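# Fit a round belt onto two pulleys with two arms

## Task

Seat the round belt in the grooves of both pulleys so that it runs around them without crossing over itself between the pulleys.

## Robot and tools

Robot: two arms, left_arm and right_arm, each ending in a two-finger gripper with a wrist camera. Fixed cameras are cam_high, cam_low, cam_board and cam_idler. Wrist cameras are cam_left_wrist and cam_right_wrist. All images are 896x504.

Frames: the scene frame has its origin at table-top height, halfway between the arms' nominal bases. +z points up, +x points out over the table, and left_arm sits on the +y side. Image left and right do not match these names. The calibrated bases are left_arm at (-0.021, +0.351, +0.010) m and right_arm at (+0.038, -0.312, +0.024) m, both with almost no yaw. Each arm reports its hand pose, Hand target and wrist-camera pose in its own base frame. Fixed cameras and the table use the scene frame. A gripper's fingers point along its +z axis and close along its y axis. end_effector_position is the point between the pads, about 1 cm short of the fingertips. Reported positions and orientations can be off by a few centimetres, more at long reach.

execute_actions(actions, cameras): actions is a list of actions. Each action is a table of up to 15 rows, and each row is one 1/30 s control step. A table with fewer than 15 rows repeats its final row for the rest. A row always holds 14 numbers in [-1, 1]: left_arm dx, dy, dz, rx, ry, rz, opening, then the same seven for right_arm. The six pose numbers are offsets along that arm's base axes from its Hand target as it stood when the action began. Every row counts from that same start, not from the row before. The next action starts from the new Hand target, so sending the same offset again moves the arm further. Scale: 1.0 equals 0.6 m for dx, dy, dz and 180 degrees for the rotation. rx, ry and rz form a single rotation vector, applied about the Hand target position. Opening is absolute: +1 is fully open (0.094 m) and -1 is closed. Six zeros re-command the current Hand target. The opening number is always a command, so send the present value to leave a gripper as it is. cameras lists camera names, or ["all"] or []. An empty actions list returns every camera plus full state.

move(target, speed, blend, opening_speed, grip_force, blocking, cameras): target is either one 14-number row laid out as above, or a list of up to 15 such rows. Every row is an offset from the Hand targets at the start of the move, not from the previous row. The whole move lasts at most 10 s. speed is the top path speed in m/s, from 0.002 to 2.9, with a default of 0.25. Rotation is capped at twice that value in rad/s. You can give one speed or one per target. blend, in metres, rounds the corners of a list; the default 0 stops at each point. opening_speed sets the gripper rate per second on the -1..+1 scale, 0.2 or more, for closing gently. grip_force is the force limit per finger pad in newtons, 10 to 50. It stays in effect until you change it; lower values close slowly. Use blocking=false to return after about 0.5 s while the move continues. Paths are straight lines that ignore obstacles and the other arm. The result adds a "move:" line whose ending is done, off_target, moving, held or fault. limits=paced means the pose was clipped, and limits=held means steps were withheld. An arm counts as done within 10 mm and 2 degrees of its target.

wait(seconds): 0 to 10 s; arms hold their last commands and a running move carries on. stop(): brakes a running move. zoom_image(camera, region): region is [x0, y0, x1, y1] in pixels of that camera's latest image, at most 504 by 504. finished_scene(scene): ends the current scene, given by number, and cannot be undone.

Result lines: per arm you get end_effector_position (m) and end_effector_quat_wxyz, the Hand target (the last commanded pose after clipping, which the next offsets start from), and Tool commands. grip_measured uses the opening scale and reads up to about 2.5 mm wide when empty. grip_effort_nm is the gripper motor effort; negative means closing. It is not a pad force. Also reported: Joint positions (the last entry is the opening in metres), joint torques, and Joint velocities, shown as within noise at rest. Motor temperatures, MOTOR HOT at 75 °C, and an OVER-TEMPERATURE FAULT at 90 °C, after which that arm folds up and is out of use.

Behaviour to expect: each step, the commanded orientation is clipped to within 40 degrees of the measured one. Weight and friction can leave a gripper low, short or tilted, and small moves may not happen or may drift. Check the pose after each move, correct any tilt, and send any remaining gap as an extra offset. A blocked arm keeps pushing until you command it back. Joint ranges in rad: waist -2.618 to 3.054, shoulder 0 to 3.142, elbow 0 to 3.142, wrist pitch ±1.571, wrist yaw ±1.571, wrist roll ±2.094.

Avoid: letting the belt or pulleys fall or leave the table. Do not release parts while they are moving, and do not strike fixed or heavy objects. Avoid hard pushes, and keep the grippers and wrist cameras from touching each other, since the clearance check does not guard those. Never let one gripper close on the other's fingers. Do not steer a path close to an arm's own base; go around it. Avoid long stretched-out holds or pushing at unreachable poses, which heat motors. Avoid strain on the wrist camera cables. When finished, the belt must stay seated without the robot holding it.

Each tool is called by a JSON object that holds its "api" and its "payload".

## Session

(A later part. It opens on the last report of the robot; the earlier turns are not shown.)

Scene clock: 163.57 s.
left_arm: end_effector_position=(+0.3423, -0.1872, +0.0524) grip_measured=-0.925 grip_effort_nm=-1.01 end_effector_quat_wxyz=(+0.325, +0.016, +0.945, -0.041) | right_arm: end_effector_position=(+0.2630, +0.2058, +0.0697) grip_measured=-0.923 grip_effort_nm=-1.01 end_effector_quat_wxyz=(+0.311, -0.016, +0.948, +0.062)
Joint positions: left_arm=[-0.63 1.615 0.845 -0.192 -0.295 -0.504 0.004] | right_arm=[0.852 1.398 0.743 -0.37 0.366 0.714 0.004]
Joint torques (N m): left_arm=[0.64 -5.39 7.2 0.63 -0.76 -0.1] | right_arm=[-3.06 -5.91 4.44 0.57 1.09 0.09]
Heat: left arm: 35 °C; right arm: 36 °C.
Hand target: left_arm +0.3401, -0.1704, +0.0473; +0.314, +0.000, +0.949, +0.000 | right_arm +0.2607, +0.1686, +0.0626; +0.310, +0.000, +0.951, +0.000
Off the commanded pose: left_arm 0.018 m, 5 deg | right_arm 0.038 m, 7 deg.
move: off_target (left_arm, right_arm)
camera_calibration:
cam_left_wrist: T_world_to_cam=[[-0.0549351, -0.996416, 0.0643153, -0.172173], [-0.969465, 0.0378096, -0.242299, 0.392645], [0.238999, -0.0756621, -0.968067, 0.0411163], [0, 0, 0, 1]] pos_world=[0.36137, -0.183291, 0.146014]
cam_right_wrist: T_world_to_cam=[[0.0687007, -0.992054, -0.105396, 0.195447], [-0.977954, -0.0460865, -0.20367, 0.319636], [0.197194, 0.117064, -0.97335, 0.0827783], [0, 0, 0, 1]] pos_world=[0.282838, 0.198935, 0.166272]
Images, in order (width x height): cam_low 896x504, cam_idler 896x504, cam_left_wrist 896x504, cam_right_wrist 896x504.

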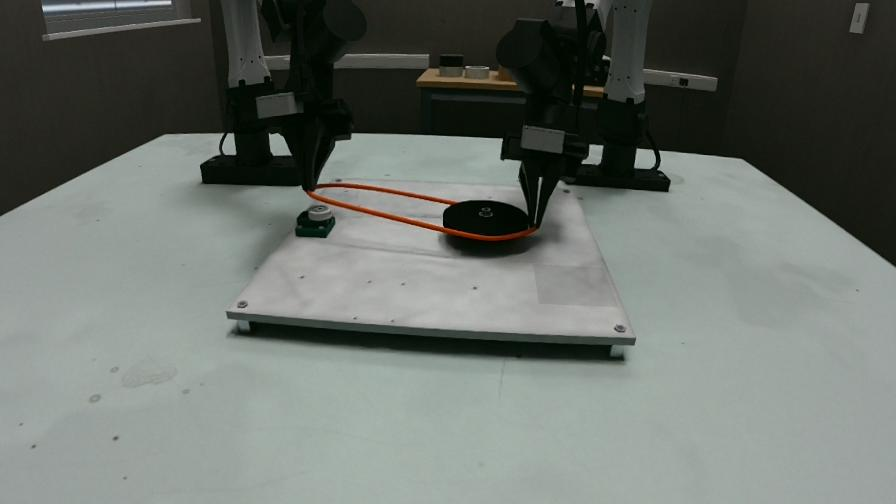

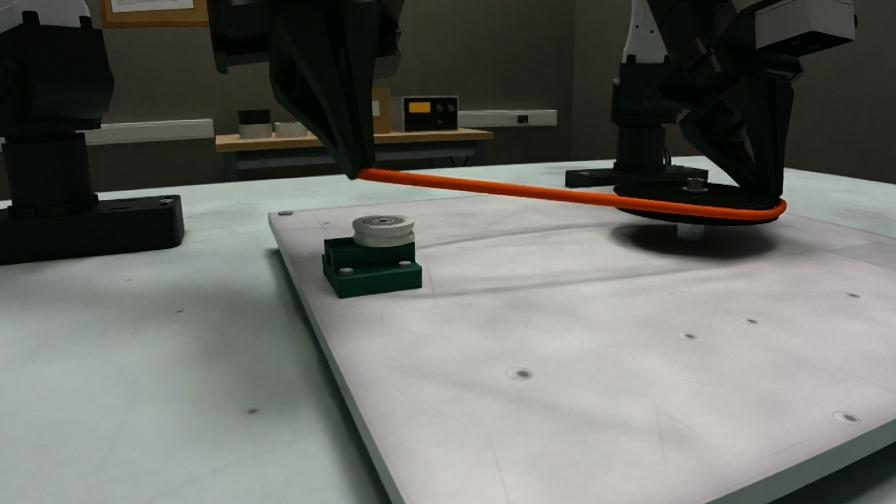

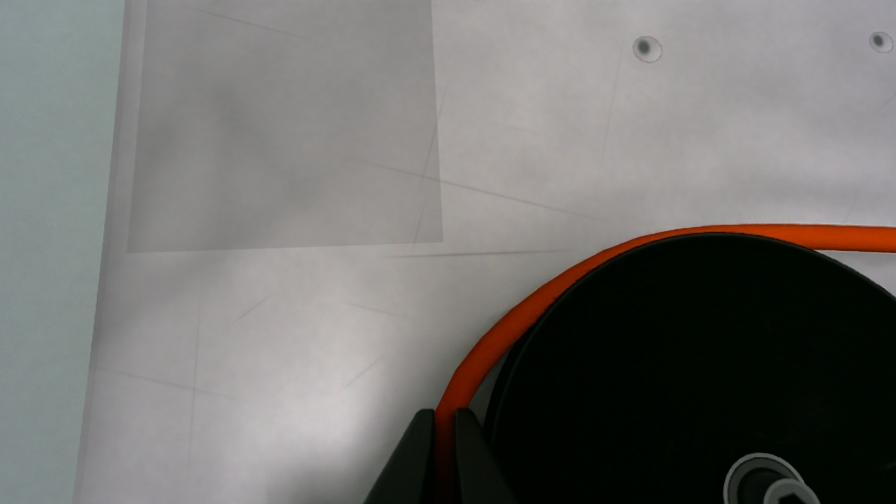

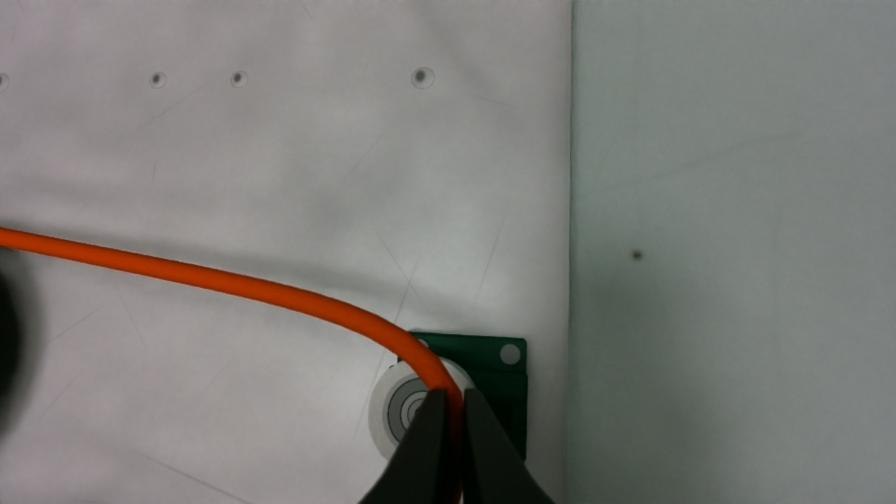

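{"api": "move", "payload": {"target": [[0,0,0,0,0,0,-1,0,0,-0.022,0,0,0,-1],[0,-0.008,-0.004,0,0,0,-1,0,-0.045,-0.022,0,0,0,-1]], "speed": 0.06, "cameras": ["cam_idler","cam_low","cam_left_wrist","cam_right_wrist"]}}

{"api": "zoom_image", "payload": {"camera": "cam_idler", "region": [560, 120, 840, 280]}}

{"api": "zoom_image", "payload": {"camera": "cam_low", "region": [280, 160, 560, 290]}}

Scene clock: 166.13 s.
left_arm: end_effector_position=(+0.3454, -0.1873, +0.0521) grip_measured=-0.926 grip_effort_nm=-1.01 end_effector_quat_wxyz=(+0.331, +0.013, +0.943, -0.033) | right_arm: end_effector_position=(+0.2652, +0.1972, +0.0642) grip_measured=-0.923 grip_effort_nm=-1.01 end_effector_quat_wxyz=(+0.317, -0.030, +0.943, +0.099)
Joint positions: left_arm=[-0.635 1.628 0.853 -0.185 -0.317 -0.507 0.003] | right_arm=[0.783 1.337 0.643 -0.251 0.276 0.631 0.004]
Joint torques (N m): left_arm=[-0.13 -5.19 7.17 0.62 -0.61 -0.2] | right_arm=[-4.07 -5.42 3.89 0.33 1.58 0.06]
Heat: left arm: 35 °C; right arm: 36 °C.
Hand target: left_arm +0.3401, -0.1752, +0.0449; +0.314, +0.000, +0.949, +0.000 | right_arm +0.2608, +0.1416, +0.0495; +0.310, +0.000, +0.951, +0.000
Off the commanded pose: left_arm 0.015 m, 5 deg | right_arm 0.058 m, 12 deg.
move: off_target (left_arm, right_arm)
camera_calibration:
cam_left_wrist: T_world_to_cam=[[-0.045835, -0.99762, 0.0515072, -0.174796], [-0.966976, 0.0313683, -0.25293, 0.394008], [0.250712, -0.0613992, -0.966113, 0.0386704], [0, 0, 0, 1]] pos_world=[0.36329, -0.184365, 0.14602]
cam_right_wrist: T_world_to_cam=[[0.117449, -0.979344, -0.164595, 0.174542], [-0.971948, -0.0793515, -0.221407, 0.32635], [0.203773, 0.185982, -0.961191, 0.0619368], [0, 0, 0, 1]] pos_world=[0.284074, 0.185314, 0.160518]
Images, in order (width x height): cam_low 896x504, cam_idler 896x504, cam_left_wrist 896x504, cam_right_wrist 896x504.

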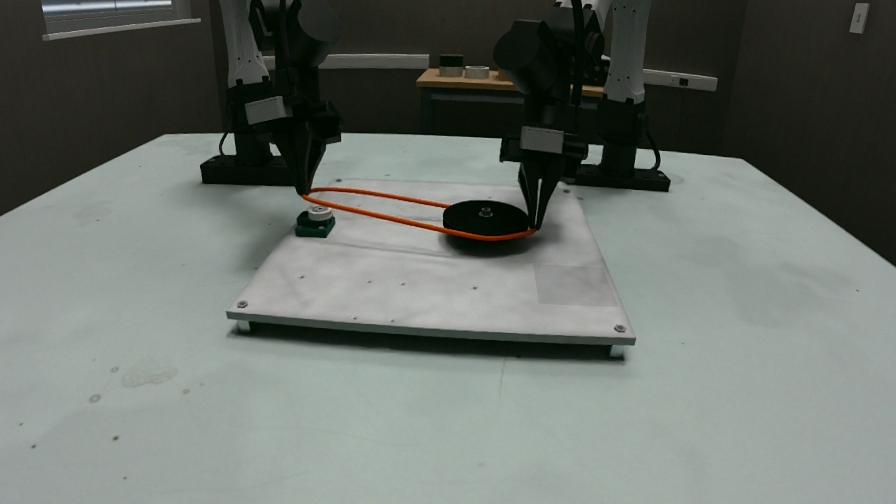

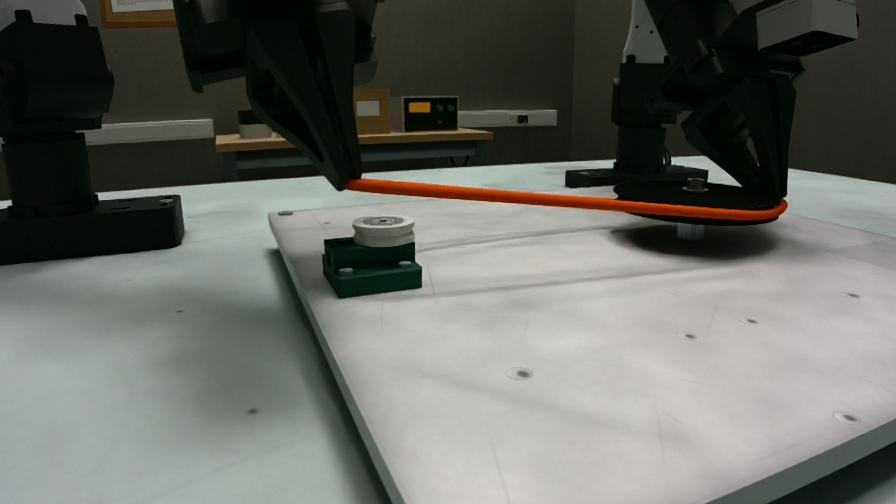

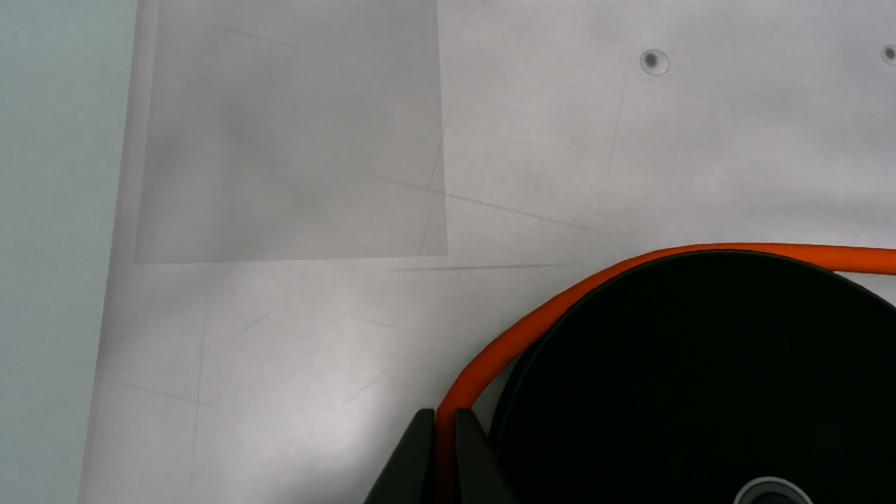

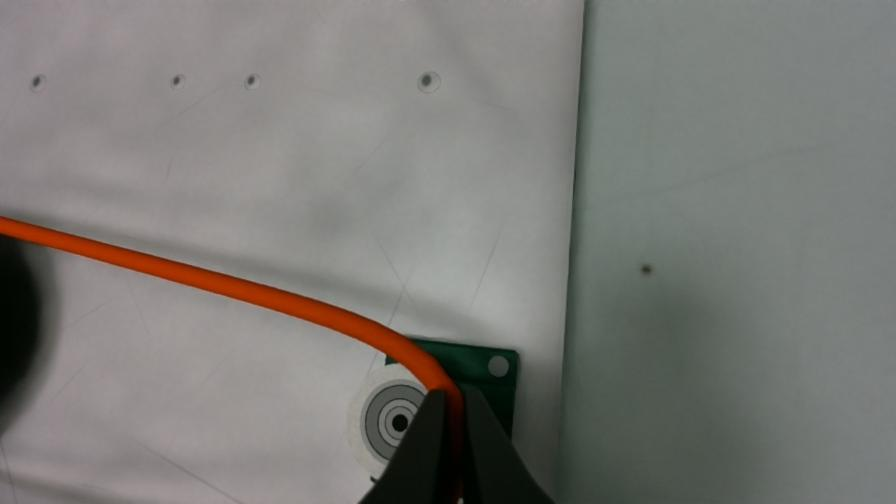

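Scaled by 1.800 from the camera's 896x504 image, which has a finer 1280x720 frame.

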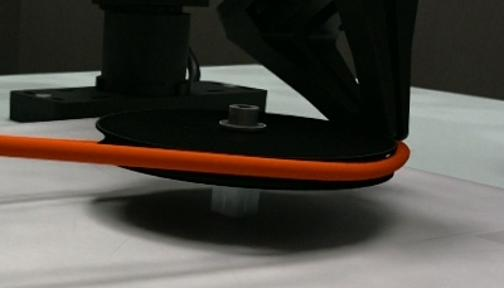

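Scaled by 1.800 from the camera's 896x504 image, which has a finer 1280x720 frame.

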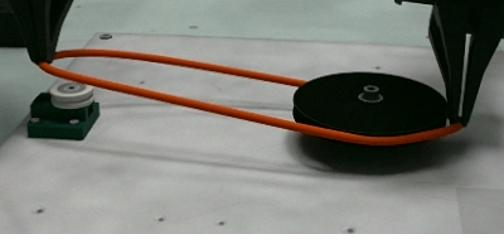

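{"api": "move", "payload": {"target": [[0,0,0,0,0,0,-0.75,0,0,0,0,0,0,-1],[0,0.005,0.1,0,0,0,-0.75,0,0,-0.01,0,0,0,-1]], "speed": 0.05, "opening_speed": 0.4, "cameras": ["cam_idler","cam_low","cam_left_wrist","cam_right_wrist"]}}

{"api": "zoom_image", "payload": {"camera": "cam_idler", "region": [560, 120, 840, 280]}}

{"api": "zoom_image", "payload": {"camera": "cam_low", "region": [280, 160, 560, 290]}}

Scene clock: 170.13 s.
left_arm: end_effector_position=(+0.3276, -0.1694, +0.0804) grip_measured=-0.752 grip_effort_nm=0.14 end_effector_quat_wxyz=(+0.282, +0.014, +0.959, +0.012) | right_arm: end_effector_position=(+0.2606, +0.1575, +0.0468) grip_measured=-0.923 grip_effort_nm=-1.01 end_effector_quat_wxyz=(+0.305, -0.008, +0.952, +0.030)
Joint positions: left_arm=[-0.635 1.566 0.983 -0.517 -0.34 -0.523 0.012] | right_arm=[0.743 1.329 0.604 -0.323 0.353 0.63 0.004]
Joint torques (N m): left_arm=[0.65 -8.43 9.31 1.13 -0.35 0.02] | right_arm=[-1.29 -3.96 4.92 1.28 0.83 0.1]
Heat: left arm: 36 °C; right arm: 36 °C.
Hand target: left_arm +0.3401, -0.1723, +0.1049; +0.314, +0.000, +0.949, +0.000 | right_arm +0.2607, +0.1415, +0.0434; +0.310, +0.000, +0.951, +0.000
Off the commanded pose: left_arm 0.028 m, 4 deg | right_arm 0.016 m, 4 deg.
move: off_target (left_arm, right_arm)
camera_calibration:
cam_left_wrist: T_world_to_cam=[[-0.0198808, -0.999221, -0.03409, -0.161162], [-0.988114, 0.0248355, -0.151706, 0.381056], [0.152435, 0.0306688, -0.987838, 0.12117], [0, 0, 0, 1]] pos_world=[0.354852, -0.174217, 0.172011]
cam_right_wrist: T_world_to_cam=[[0.0333302, -0.998213, -0.0496033, 0.152885], [-0.98215, -0.02352, -0.186626, 0.307189], [0.185125, 0.0549382, -0.981178, 0.0800149], [0, 0, 0, 1]] pos_world=[0.281797, 0.155441, 0.143422]
Images, in order (width x height): cam_low 896x504, cam_idler 896x504, cam_left_wrist 896x504, cam_right_wrist 896x504.

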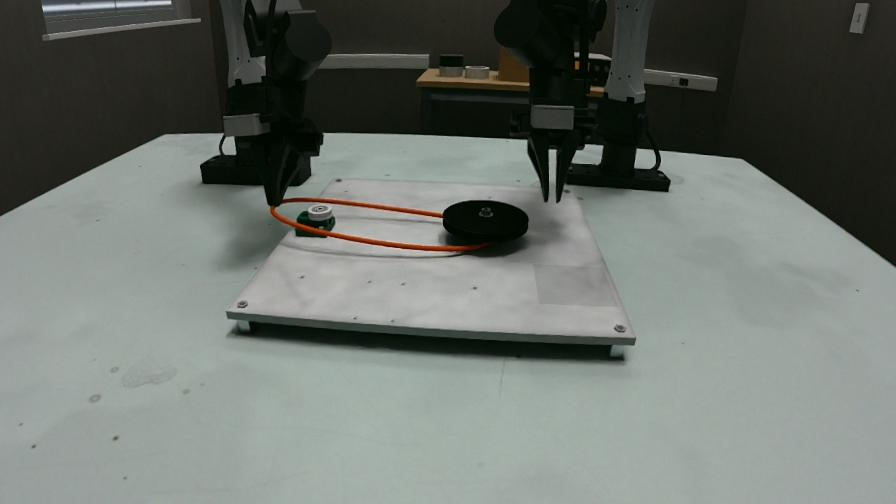

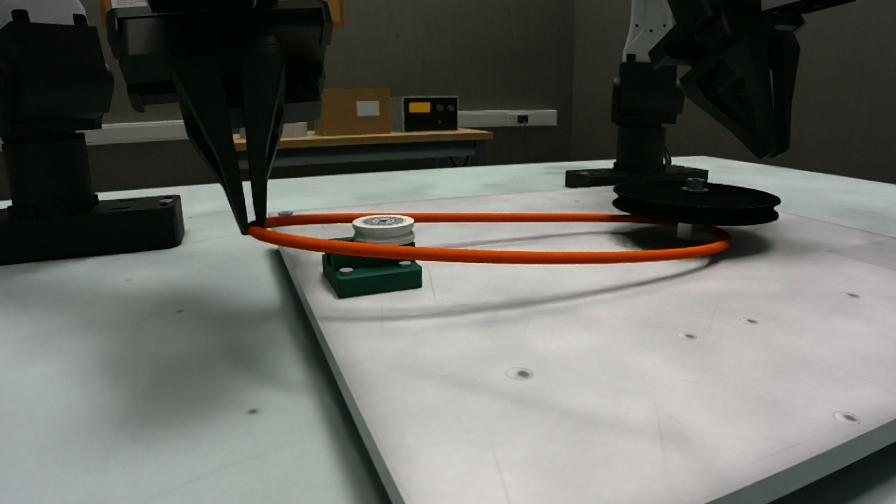

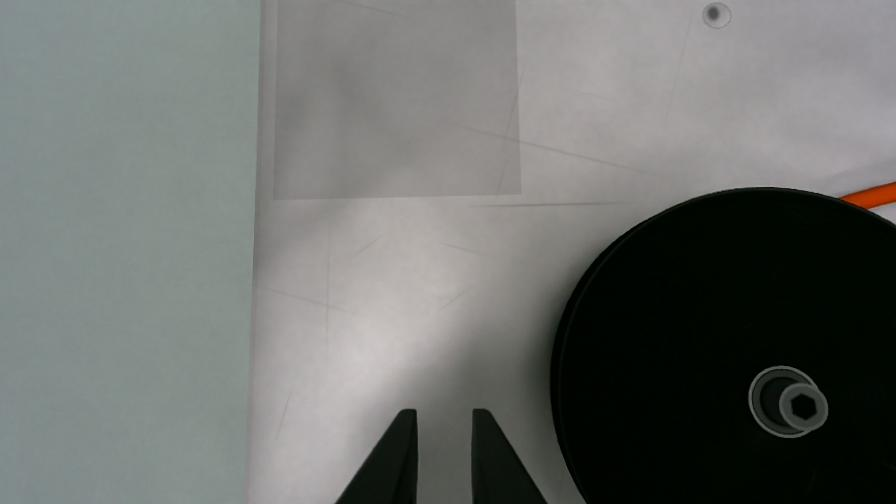

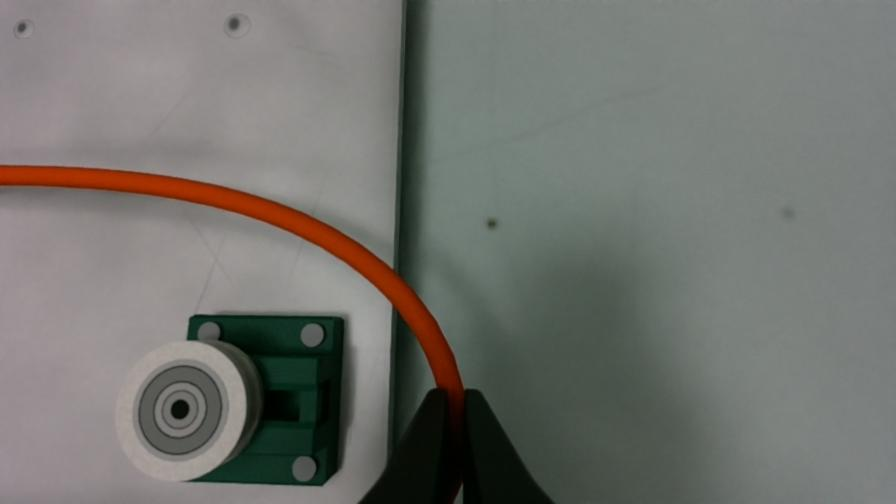

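Scaled by 1.800 from the camera's 896x504 image, which has a finer 1280x720 frame.

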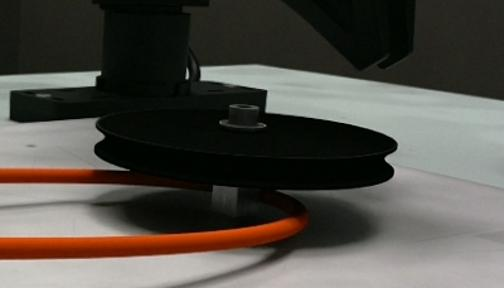

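Scaled by 1.800 from the camera's 896x504 image, which has a finer 1280x720 frame.

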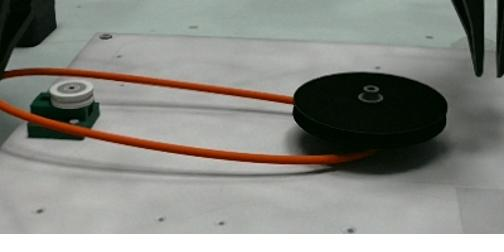

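{"api": "move", "payload": {"target": [[0,0.03,0.01,0,0,0,-0.6,0,0,0.04,0,0,0,-1],[0,0.03,0.01,0,0,0,-0.6,0,0.17,0.04,0,0,0,-1],[0,0.03,0.01,0,0,0,-0.6,0,0.275,-0.01,0,0,0,-1]], "speed": 0.1, "cameras": ["cam_idler","cam_low","cam_left_wrist"]}}

Scene clock: 177.87 s.
left_arm: end_effector_position=(+0.3350, -0.1524, +0.0958) grip_measured=-0.602 grip_effort_nm=0.14 end_effector_quat_wxyz=(+0.297, +0.002, +0.955, +0.013) | right_arm: end_effector_position=(+0.2548, +0.2982, +0.0319) grip_measured=-0.923 grip_effort_nm=-1.01 end_effector_quat_wxyz=(+0.297, -0.009, +0.955, -0.008)
Joint positions: left_arm=[-0.585 1.518 0.983 -0.527 -0.34 -0.492 0.019] | right_arm=[1.09 1.858 1.119 -0.533 0.531 0.99 0.004]
Joint torques (N m): left_arm=[0.8 -8.09 7.57 1.19 -0.05 0.21] | right_arm=[0.17 -6.5 7.88 0.98 0.64 0.27]
Heat: left arm: 37 °C; right arm: 35 °C.
Hand target: left_arm +0.3401, -0.1543, +0.1109; +0.314, +0.000, +0.949, +0.000 | right_arm +0.2608, +0.3066, +0.0375; +0.310, +0.000, +0.951, +0.000
Off the commanded pose: left_arm 0.016 m, 3 deg | right_arm 0.012 m, 2 deg.
move: off_target (left_arm, right_arm)
camera_calibration:
cam_left_wrist: T_world_to_cam=[[0.0050766, -0.999543, -0.0297939, -0.152353], [-0.983308, 0.000429364, -0.181951, 0.3878], [0.181881, 0.0302202, -0.982856, 0.124244], [0, 0, 0, 1]] pos_world=[0.359502, -0.156205, 0.188136]
Images, in order (width x height): cam_low 896x504, cam_idler 896x504, cam_left_wrist 896x504.

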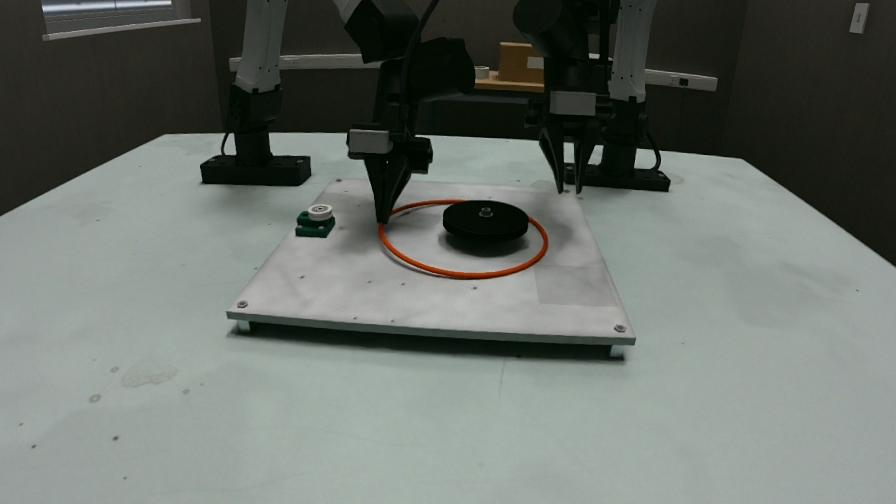

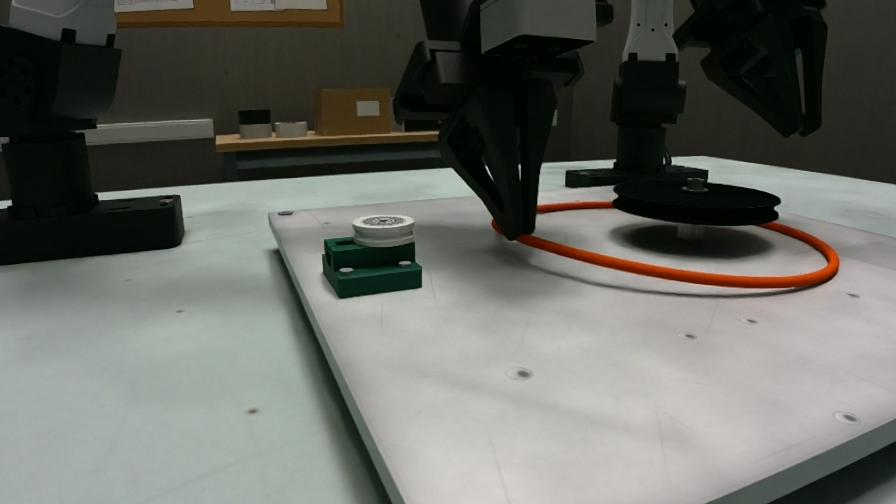

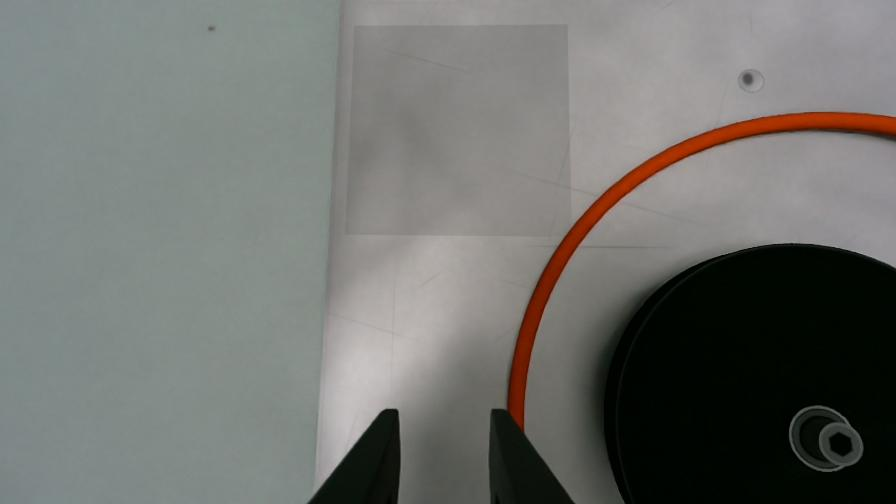

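{"api": "move", "payload": {"target": [[-0.008,-0.031,-0.06,0,0.065,0,-0.6,0,0,0,0,0,0,-1],[-0.008,-0.031,-0.145,0,0.065,0,-0.6,0,0,0,0,0,0,-1],[-0.008,-0.031,-0.145,0,0.065,0,-1,0,0,0,0,0,0,-1]], "speed": [0.12,0.08,0.08], "opening_speed": 1, "cameras": ["cam_idler","cam_left_wrist"]}}

{"api": "zoom_image", "payload": {"camera": "cam_idler", "region": [600, 120, 880, 280]}}

Scene clock: 182.17 s.
left_arm: end_effector_position=(+0.3377, -0.1741, +0.0326) grip_measured=-0.924 grip_effort_nm=-1.01 end_effector_quat_wxyz=(+0.223, +0.006, +0.975, +0.000) | right_arm: end_effector_position=(+0.2548, +0.2981, +0.0320) grip_measured=-0.923 grip_effort_nm=-1.01 end_effector_quat_wxyz=(+0.297, -0.009, +0.955, -0.008)
Joint positions: left_arm=[-0.585 1.734 1.016 -0.47 -0.24 -0.527 0.004] | right_arm=[1.09 1.858 1.119 -0.533 0.532 0.99 0.004]
Joint torques (N m): left_arm=[0.34 -5.76 4.62 1.11 -0.03 -0.05] | right_arm=[-0.03 -6.48 8.01 0.93 0.62 0.26]
Heat: left arm: 37 °C; right arm: 36 °C.
Hand target: left_arm +0.3353, -0.1728, +0.0240; +0.216, +0.000, +0.976, +0.000 | right_arm +0.2608, +0.3066, +0.0375; +0.310, +0.000, +0.951, +0.000
Off the commanded pose: left_arm 0.009 m, 1 deg | right_arm 0.012 m, 2 deg.
move: off_target (right_arm)
camera_calibration:
cam_left_wrist: T_world_to_cam=[[-0.0107021, -0.999923, -0.00622461, -0.171463], [-0.999514, 0.0108796, -0.0292148, 0.38131], [0.0292803, 0.00590893, -0.999554, 0.110112], [0, 0, 0, 1]] pos_world=[0.376066, -0.176249, 0.120135]
Images, in order (width x height): cam_idler 896x504, cam_left_wrist 896x504.

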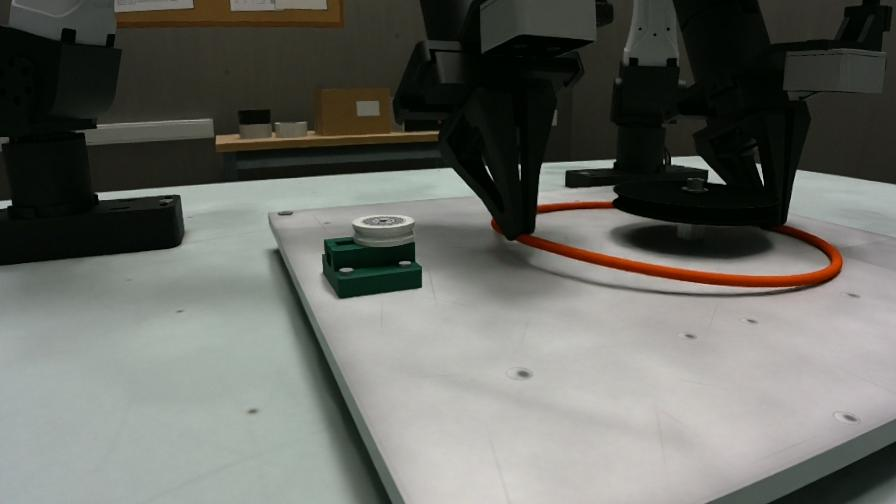

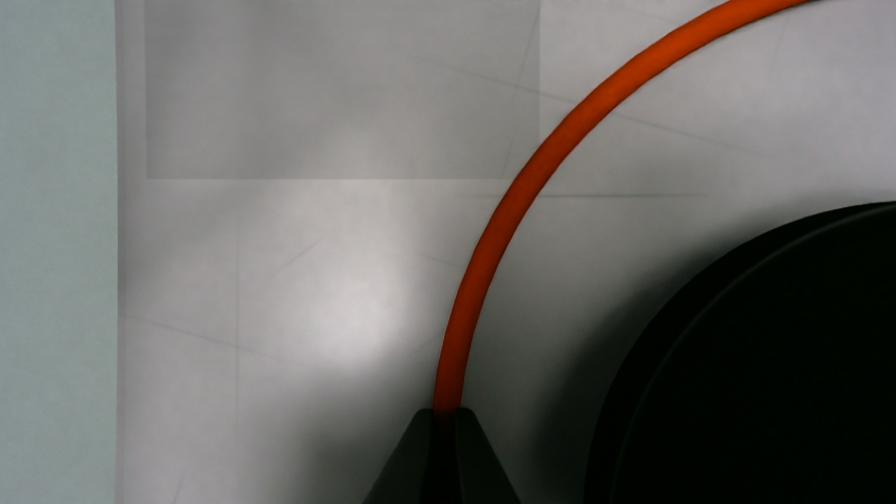

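Scaled by 1.800 from the camera's 896x504 image, which has a finer 1280x720 frame.

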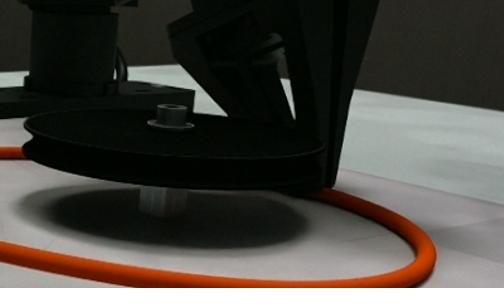

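{"api": "move", "payload": {"target": [[0.008,0.031,0.11,0,-0.065,0,-1,0,-0.03,0.046,0,0,0,-1],[0.008,0.031,0.11,0,-0.065,0,-1,0,-0.09,0.046,0,0,0,-1],[0.008,0.031,0.039,0,-0.065,0,-1,0,-0.09,0.02,0,0,0,-1],[0.008,0.016,0.039,0,-0.065,0,-1,0,-0.165,0.02,0,0,0,-1]], "speed": 0.09, "cameras": ["cam_idler","cam_low","cam_left_wrist"]}}

{"api": "zoom_image", "payload": {"camera": "cam_idler", "region": [560, 120, 840, 280]}}

{"api": "zoom_image", "payload": {"camera": "cam_low", "region": [280, 160, 560, 290]}}

Scene clock: 187.43 s.
left_arm: end_effector_position=(+0.3368, -0.1705, +0.0468) grip_measured=-0.924 grip_effort_nm=-1.01 end_effector_quat_wxyz=(+0.310, +0.011, +0.950, -0.019) | right_arm: end_effector_position=(+0.2614, +0.2249, +0.0505) grip_measured=-0.923 grip_effort_nm=-1.01 end_effector_quat_wxyz=(+0.310, -0.006, +0.951, +0.023)
Joint positions: left_arm=[-0.608 1.602 0.832 -0.239 -0.307 -0.495 0.004] | right_arm=[0.938 1.551 0.817 -0.39 0.463 0.819 0.004]
Joint torques (N m): left_arm=[0.49 -5.34 6.9 1.08 -0.53 -0.02] | right_arm=[-1.84 -7.1 4.36 0.86 0.64 0.03]
Heat: left arm: 36 °C; right arm: 36 °C.
Hand target: left_arm +0.3401, -0.1633, +0.0474; +0.314, +0.000, +0.949, +0.000 | right_arm +0.2606, +0.2076, +0.0494; +0.310, +0.000, +0.951, +0.000
Off the commanded pose: left_arm 0.008 m, 3 deg | right_arm 0.017 m, 3 deg.
move: off_target (left_arm, right_arm)
camera_calibration:
cam_left_wrist: T_world_to_cam=[[-0.0319517, -0.999164, 0.0255077, -0.161885], [-0.977315, 0.0258867, -0.210202, 0.384319], [0.209366, -0.0316454, -0.977325, 0.0563366], [0, 0, 0, 1]] pos_world=[0.358633, -0.169916, 0.139973]
Images, in order (width x height): cam_low 896x504, cam_idler 896x504, cam_left_wrist 896x504.

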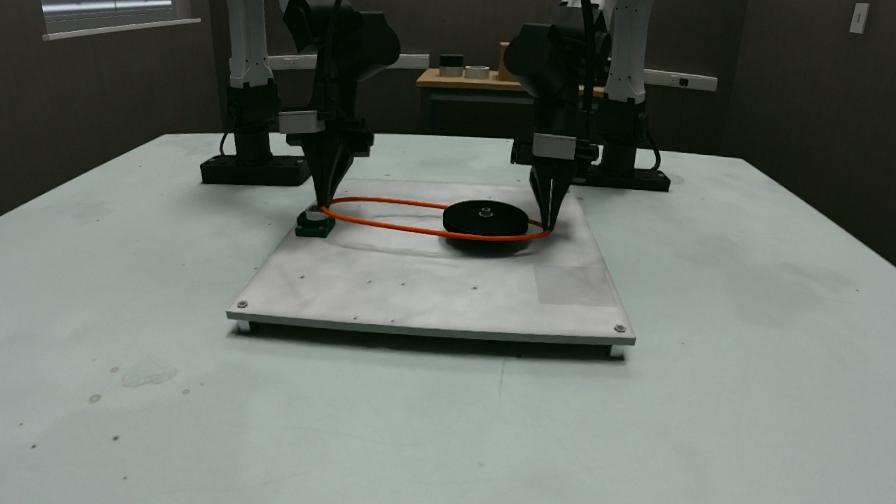

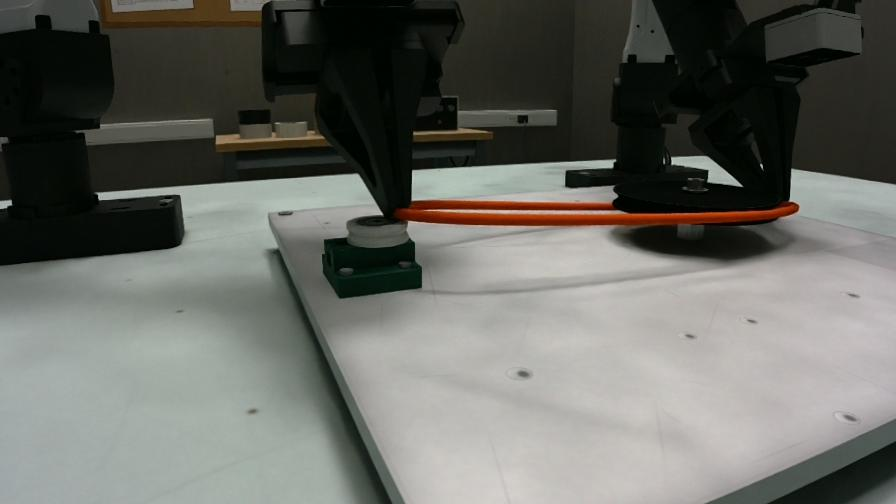

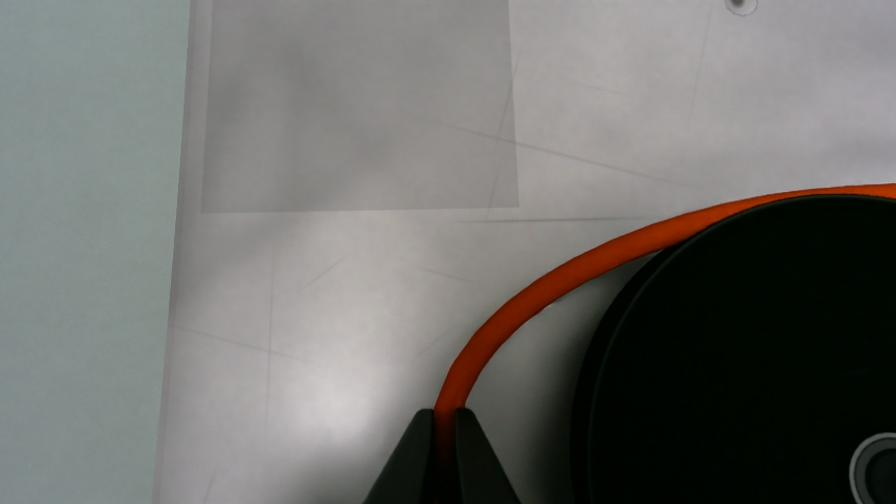

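Scaled by 1.800 from the camera's 896x504 image, which has a finer 1280x720 frame.

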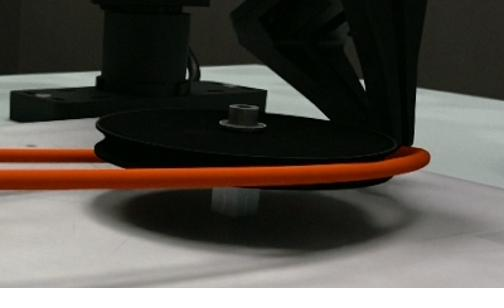

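Scaled by 1.800 from the camera's 896x504 image, which has a finer 1280x720 frame.

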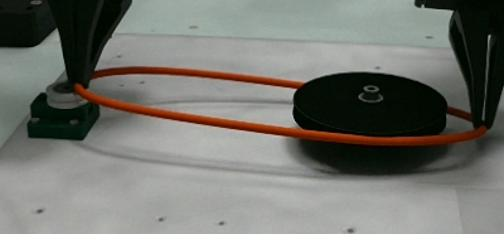

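{"api": "move", "payload": {"target": [[0,0,0,0,0,0,-1,0,0.005,0.024,0,0,0,-1],[0,-0.014,0.005,0,0,0,-1,0,-0.075,0.02,0,0,0,-1],[0,-0.018,0.003,0,0,0,-1,0,-0.09,-0.01,0,0,0,-1]], "speed": 0.06, "cameras": ["cam_idler","cam_low","cam_left_wrist","cam_right_wrist"]}}

{"api": "zoom_image", "payload": {"camera": "cam_idler", "region": [280, 120, 480, 320]}}

{"api": "zoom_image", "payload": {"camera": "cam_idler", "region": [560, 120, 840, 280]}}

{"api": "zoom_image", "payload": {"camera": "cam_low", "region": [280, 160, 560, 290]}}

Scene clock: 191.60 s.
left_arm: end_effector_position=(+0.3411, -0.1873, +0.0519) grip_measured=-0.925 grip_effort_nm=-1.01 end_effector_quat_wxyz=(+0.322, +0.014, +0.946, -0.037) | right_arm: end_effector_position=(+0.2647, +0.1958, +0.0557) grip_measured=-0.923 grip_effort_nm=-1.01 end_effector_quat_wxyz=(+0.316, -0.018, +0.946, +0.075)
Joint positions: left_arm=[-0.636 1.619 0.853 -0.208 -0.303 -0.513 0.004] | right_arm=[0.81 1.379 0.652 -0.259 0.331 0.671 0.004]
Joint torques (N m): left_arm=[0.27 -5.33 7.68 0.66 -0.73 -0.1] | right_arm=[-3.14 -5.16 3.92 0.59 1.23 0.09]
Heat: left arm: 36 °C; right arm: 36 °C.
Hand target: left_arm +0.3401, -0.1740, +0.0492; +0.314, +0.000, +0.949, +0.000 | right_arm +0.2607, +0.1536, +0.0435; +0.310, +0.000, +0.951, +0.000
Off the commanded pose: left_arm 0.014 m, 5 deg | right_arm 0.044 m, 9 deg.
move: off_target (left_arm, right_arm)
camera_calibration:
cam_left_wrist: T_world_to_cam=[[-0.0483477, -0.997176, 0.0574729, -0.174381], [-0.971242, 0.0335041, -0.235725, 0.390755], [0.233134, -0.0672169, -0.970119, 0.0447088], [0, 0, 0, 1]] pos_world=[0.360663, -0.183975, 0.145506]
cam_right_wrist: T_world_to_cam=[[0.0808737, -0.988493, -0.127835, 0.181271], [-0.975166, -0.0519405, -0.215297, 0.319061], [0.206179, 0.142073, -0.968145, 0.0624126], [0, 0, 0, 1]] pos_world=[0.283609, 0.18689, 0.15229]
Images, in order (width x height): cam_low 896x504, cam_idler 896x504, cam_left_wrist 896x504, cam_right_wrist 896x504.

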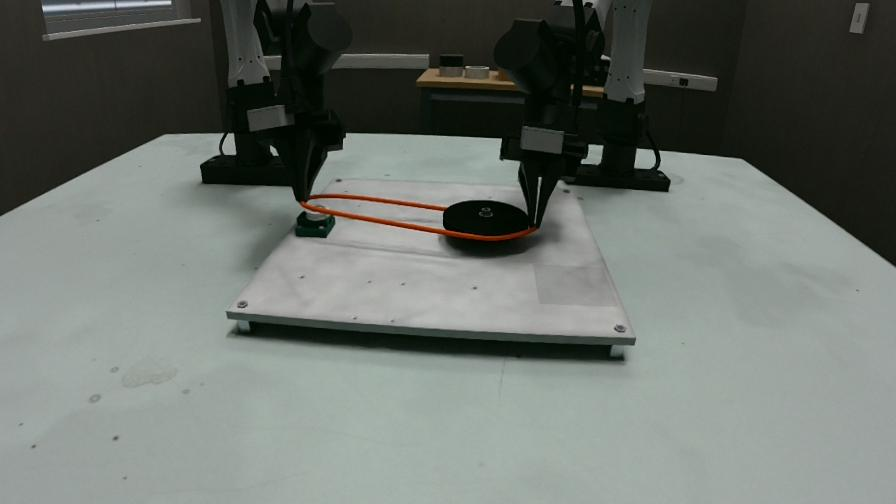

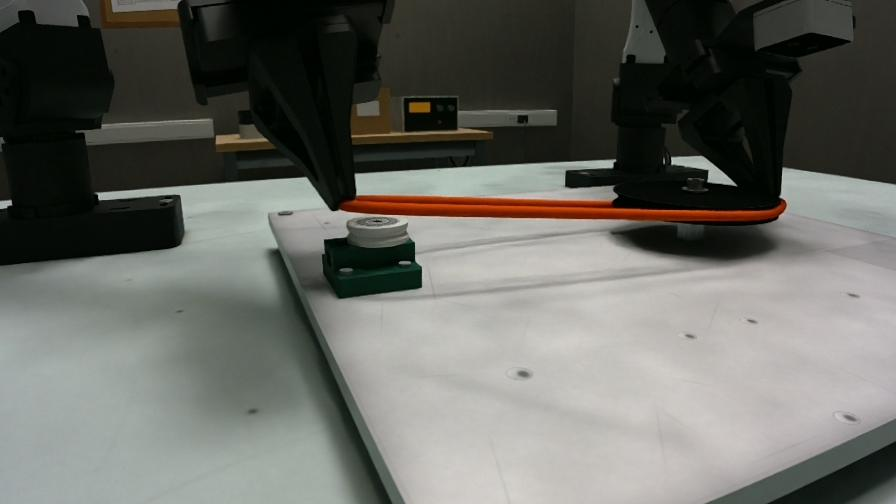

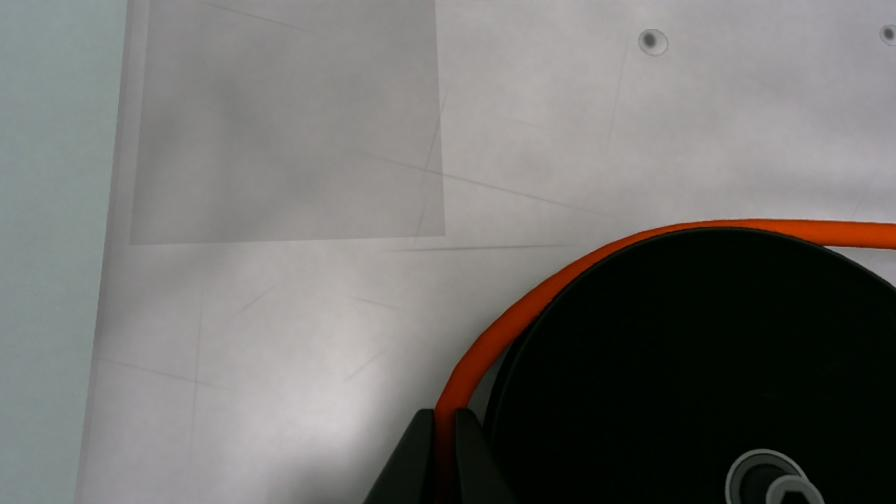

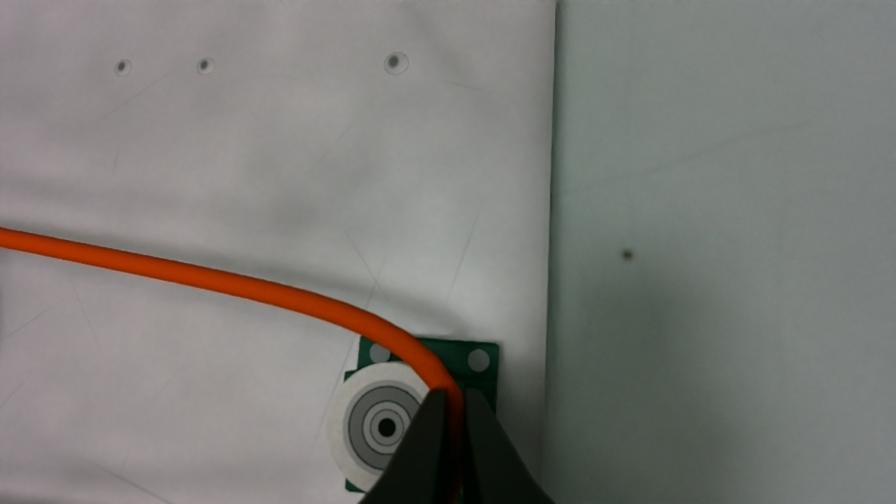

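Scaled by 2.520 from the camera's 896x504 image, which has a finer 1280x720 frame.

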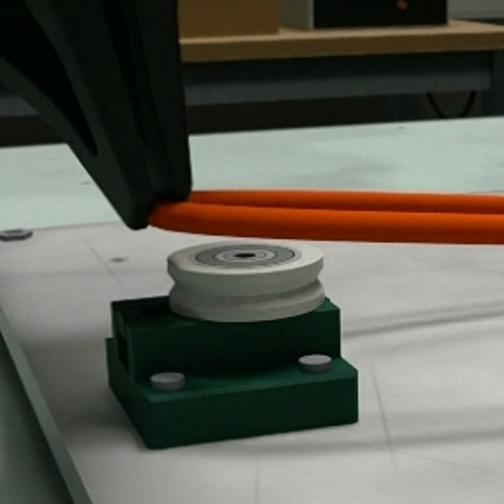

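Scaled by 1.800 from the camera's 896x504 image, which has a finer 1280x720 frame.

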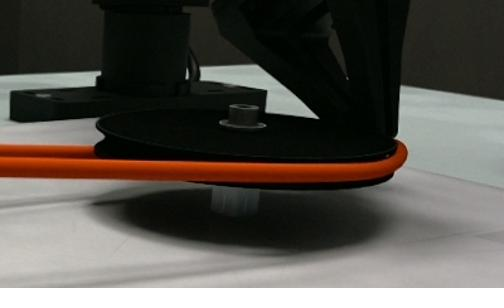

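Scaled by 1.800 from the camera's 896x504 image, which has a finer 1280x720 frame.

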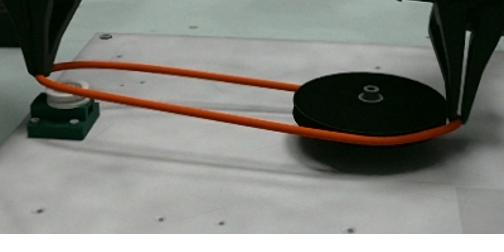

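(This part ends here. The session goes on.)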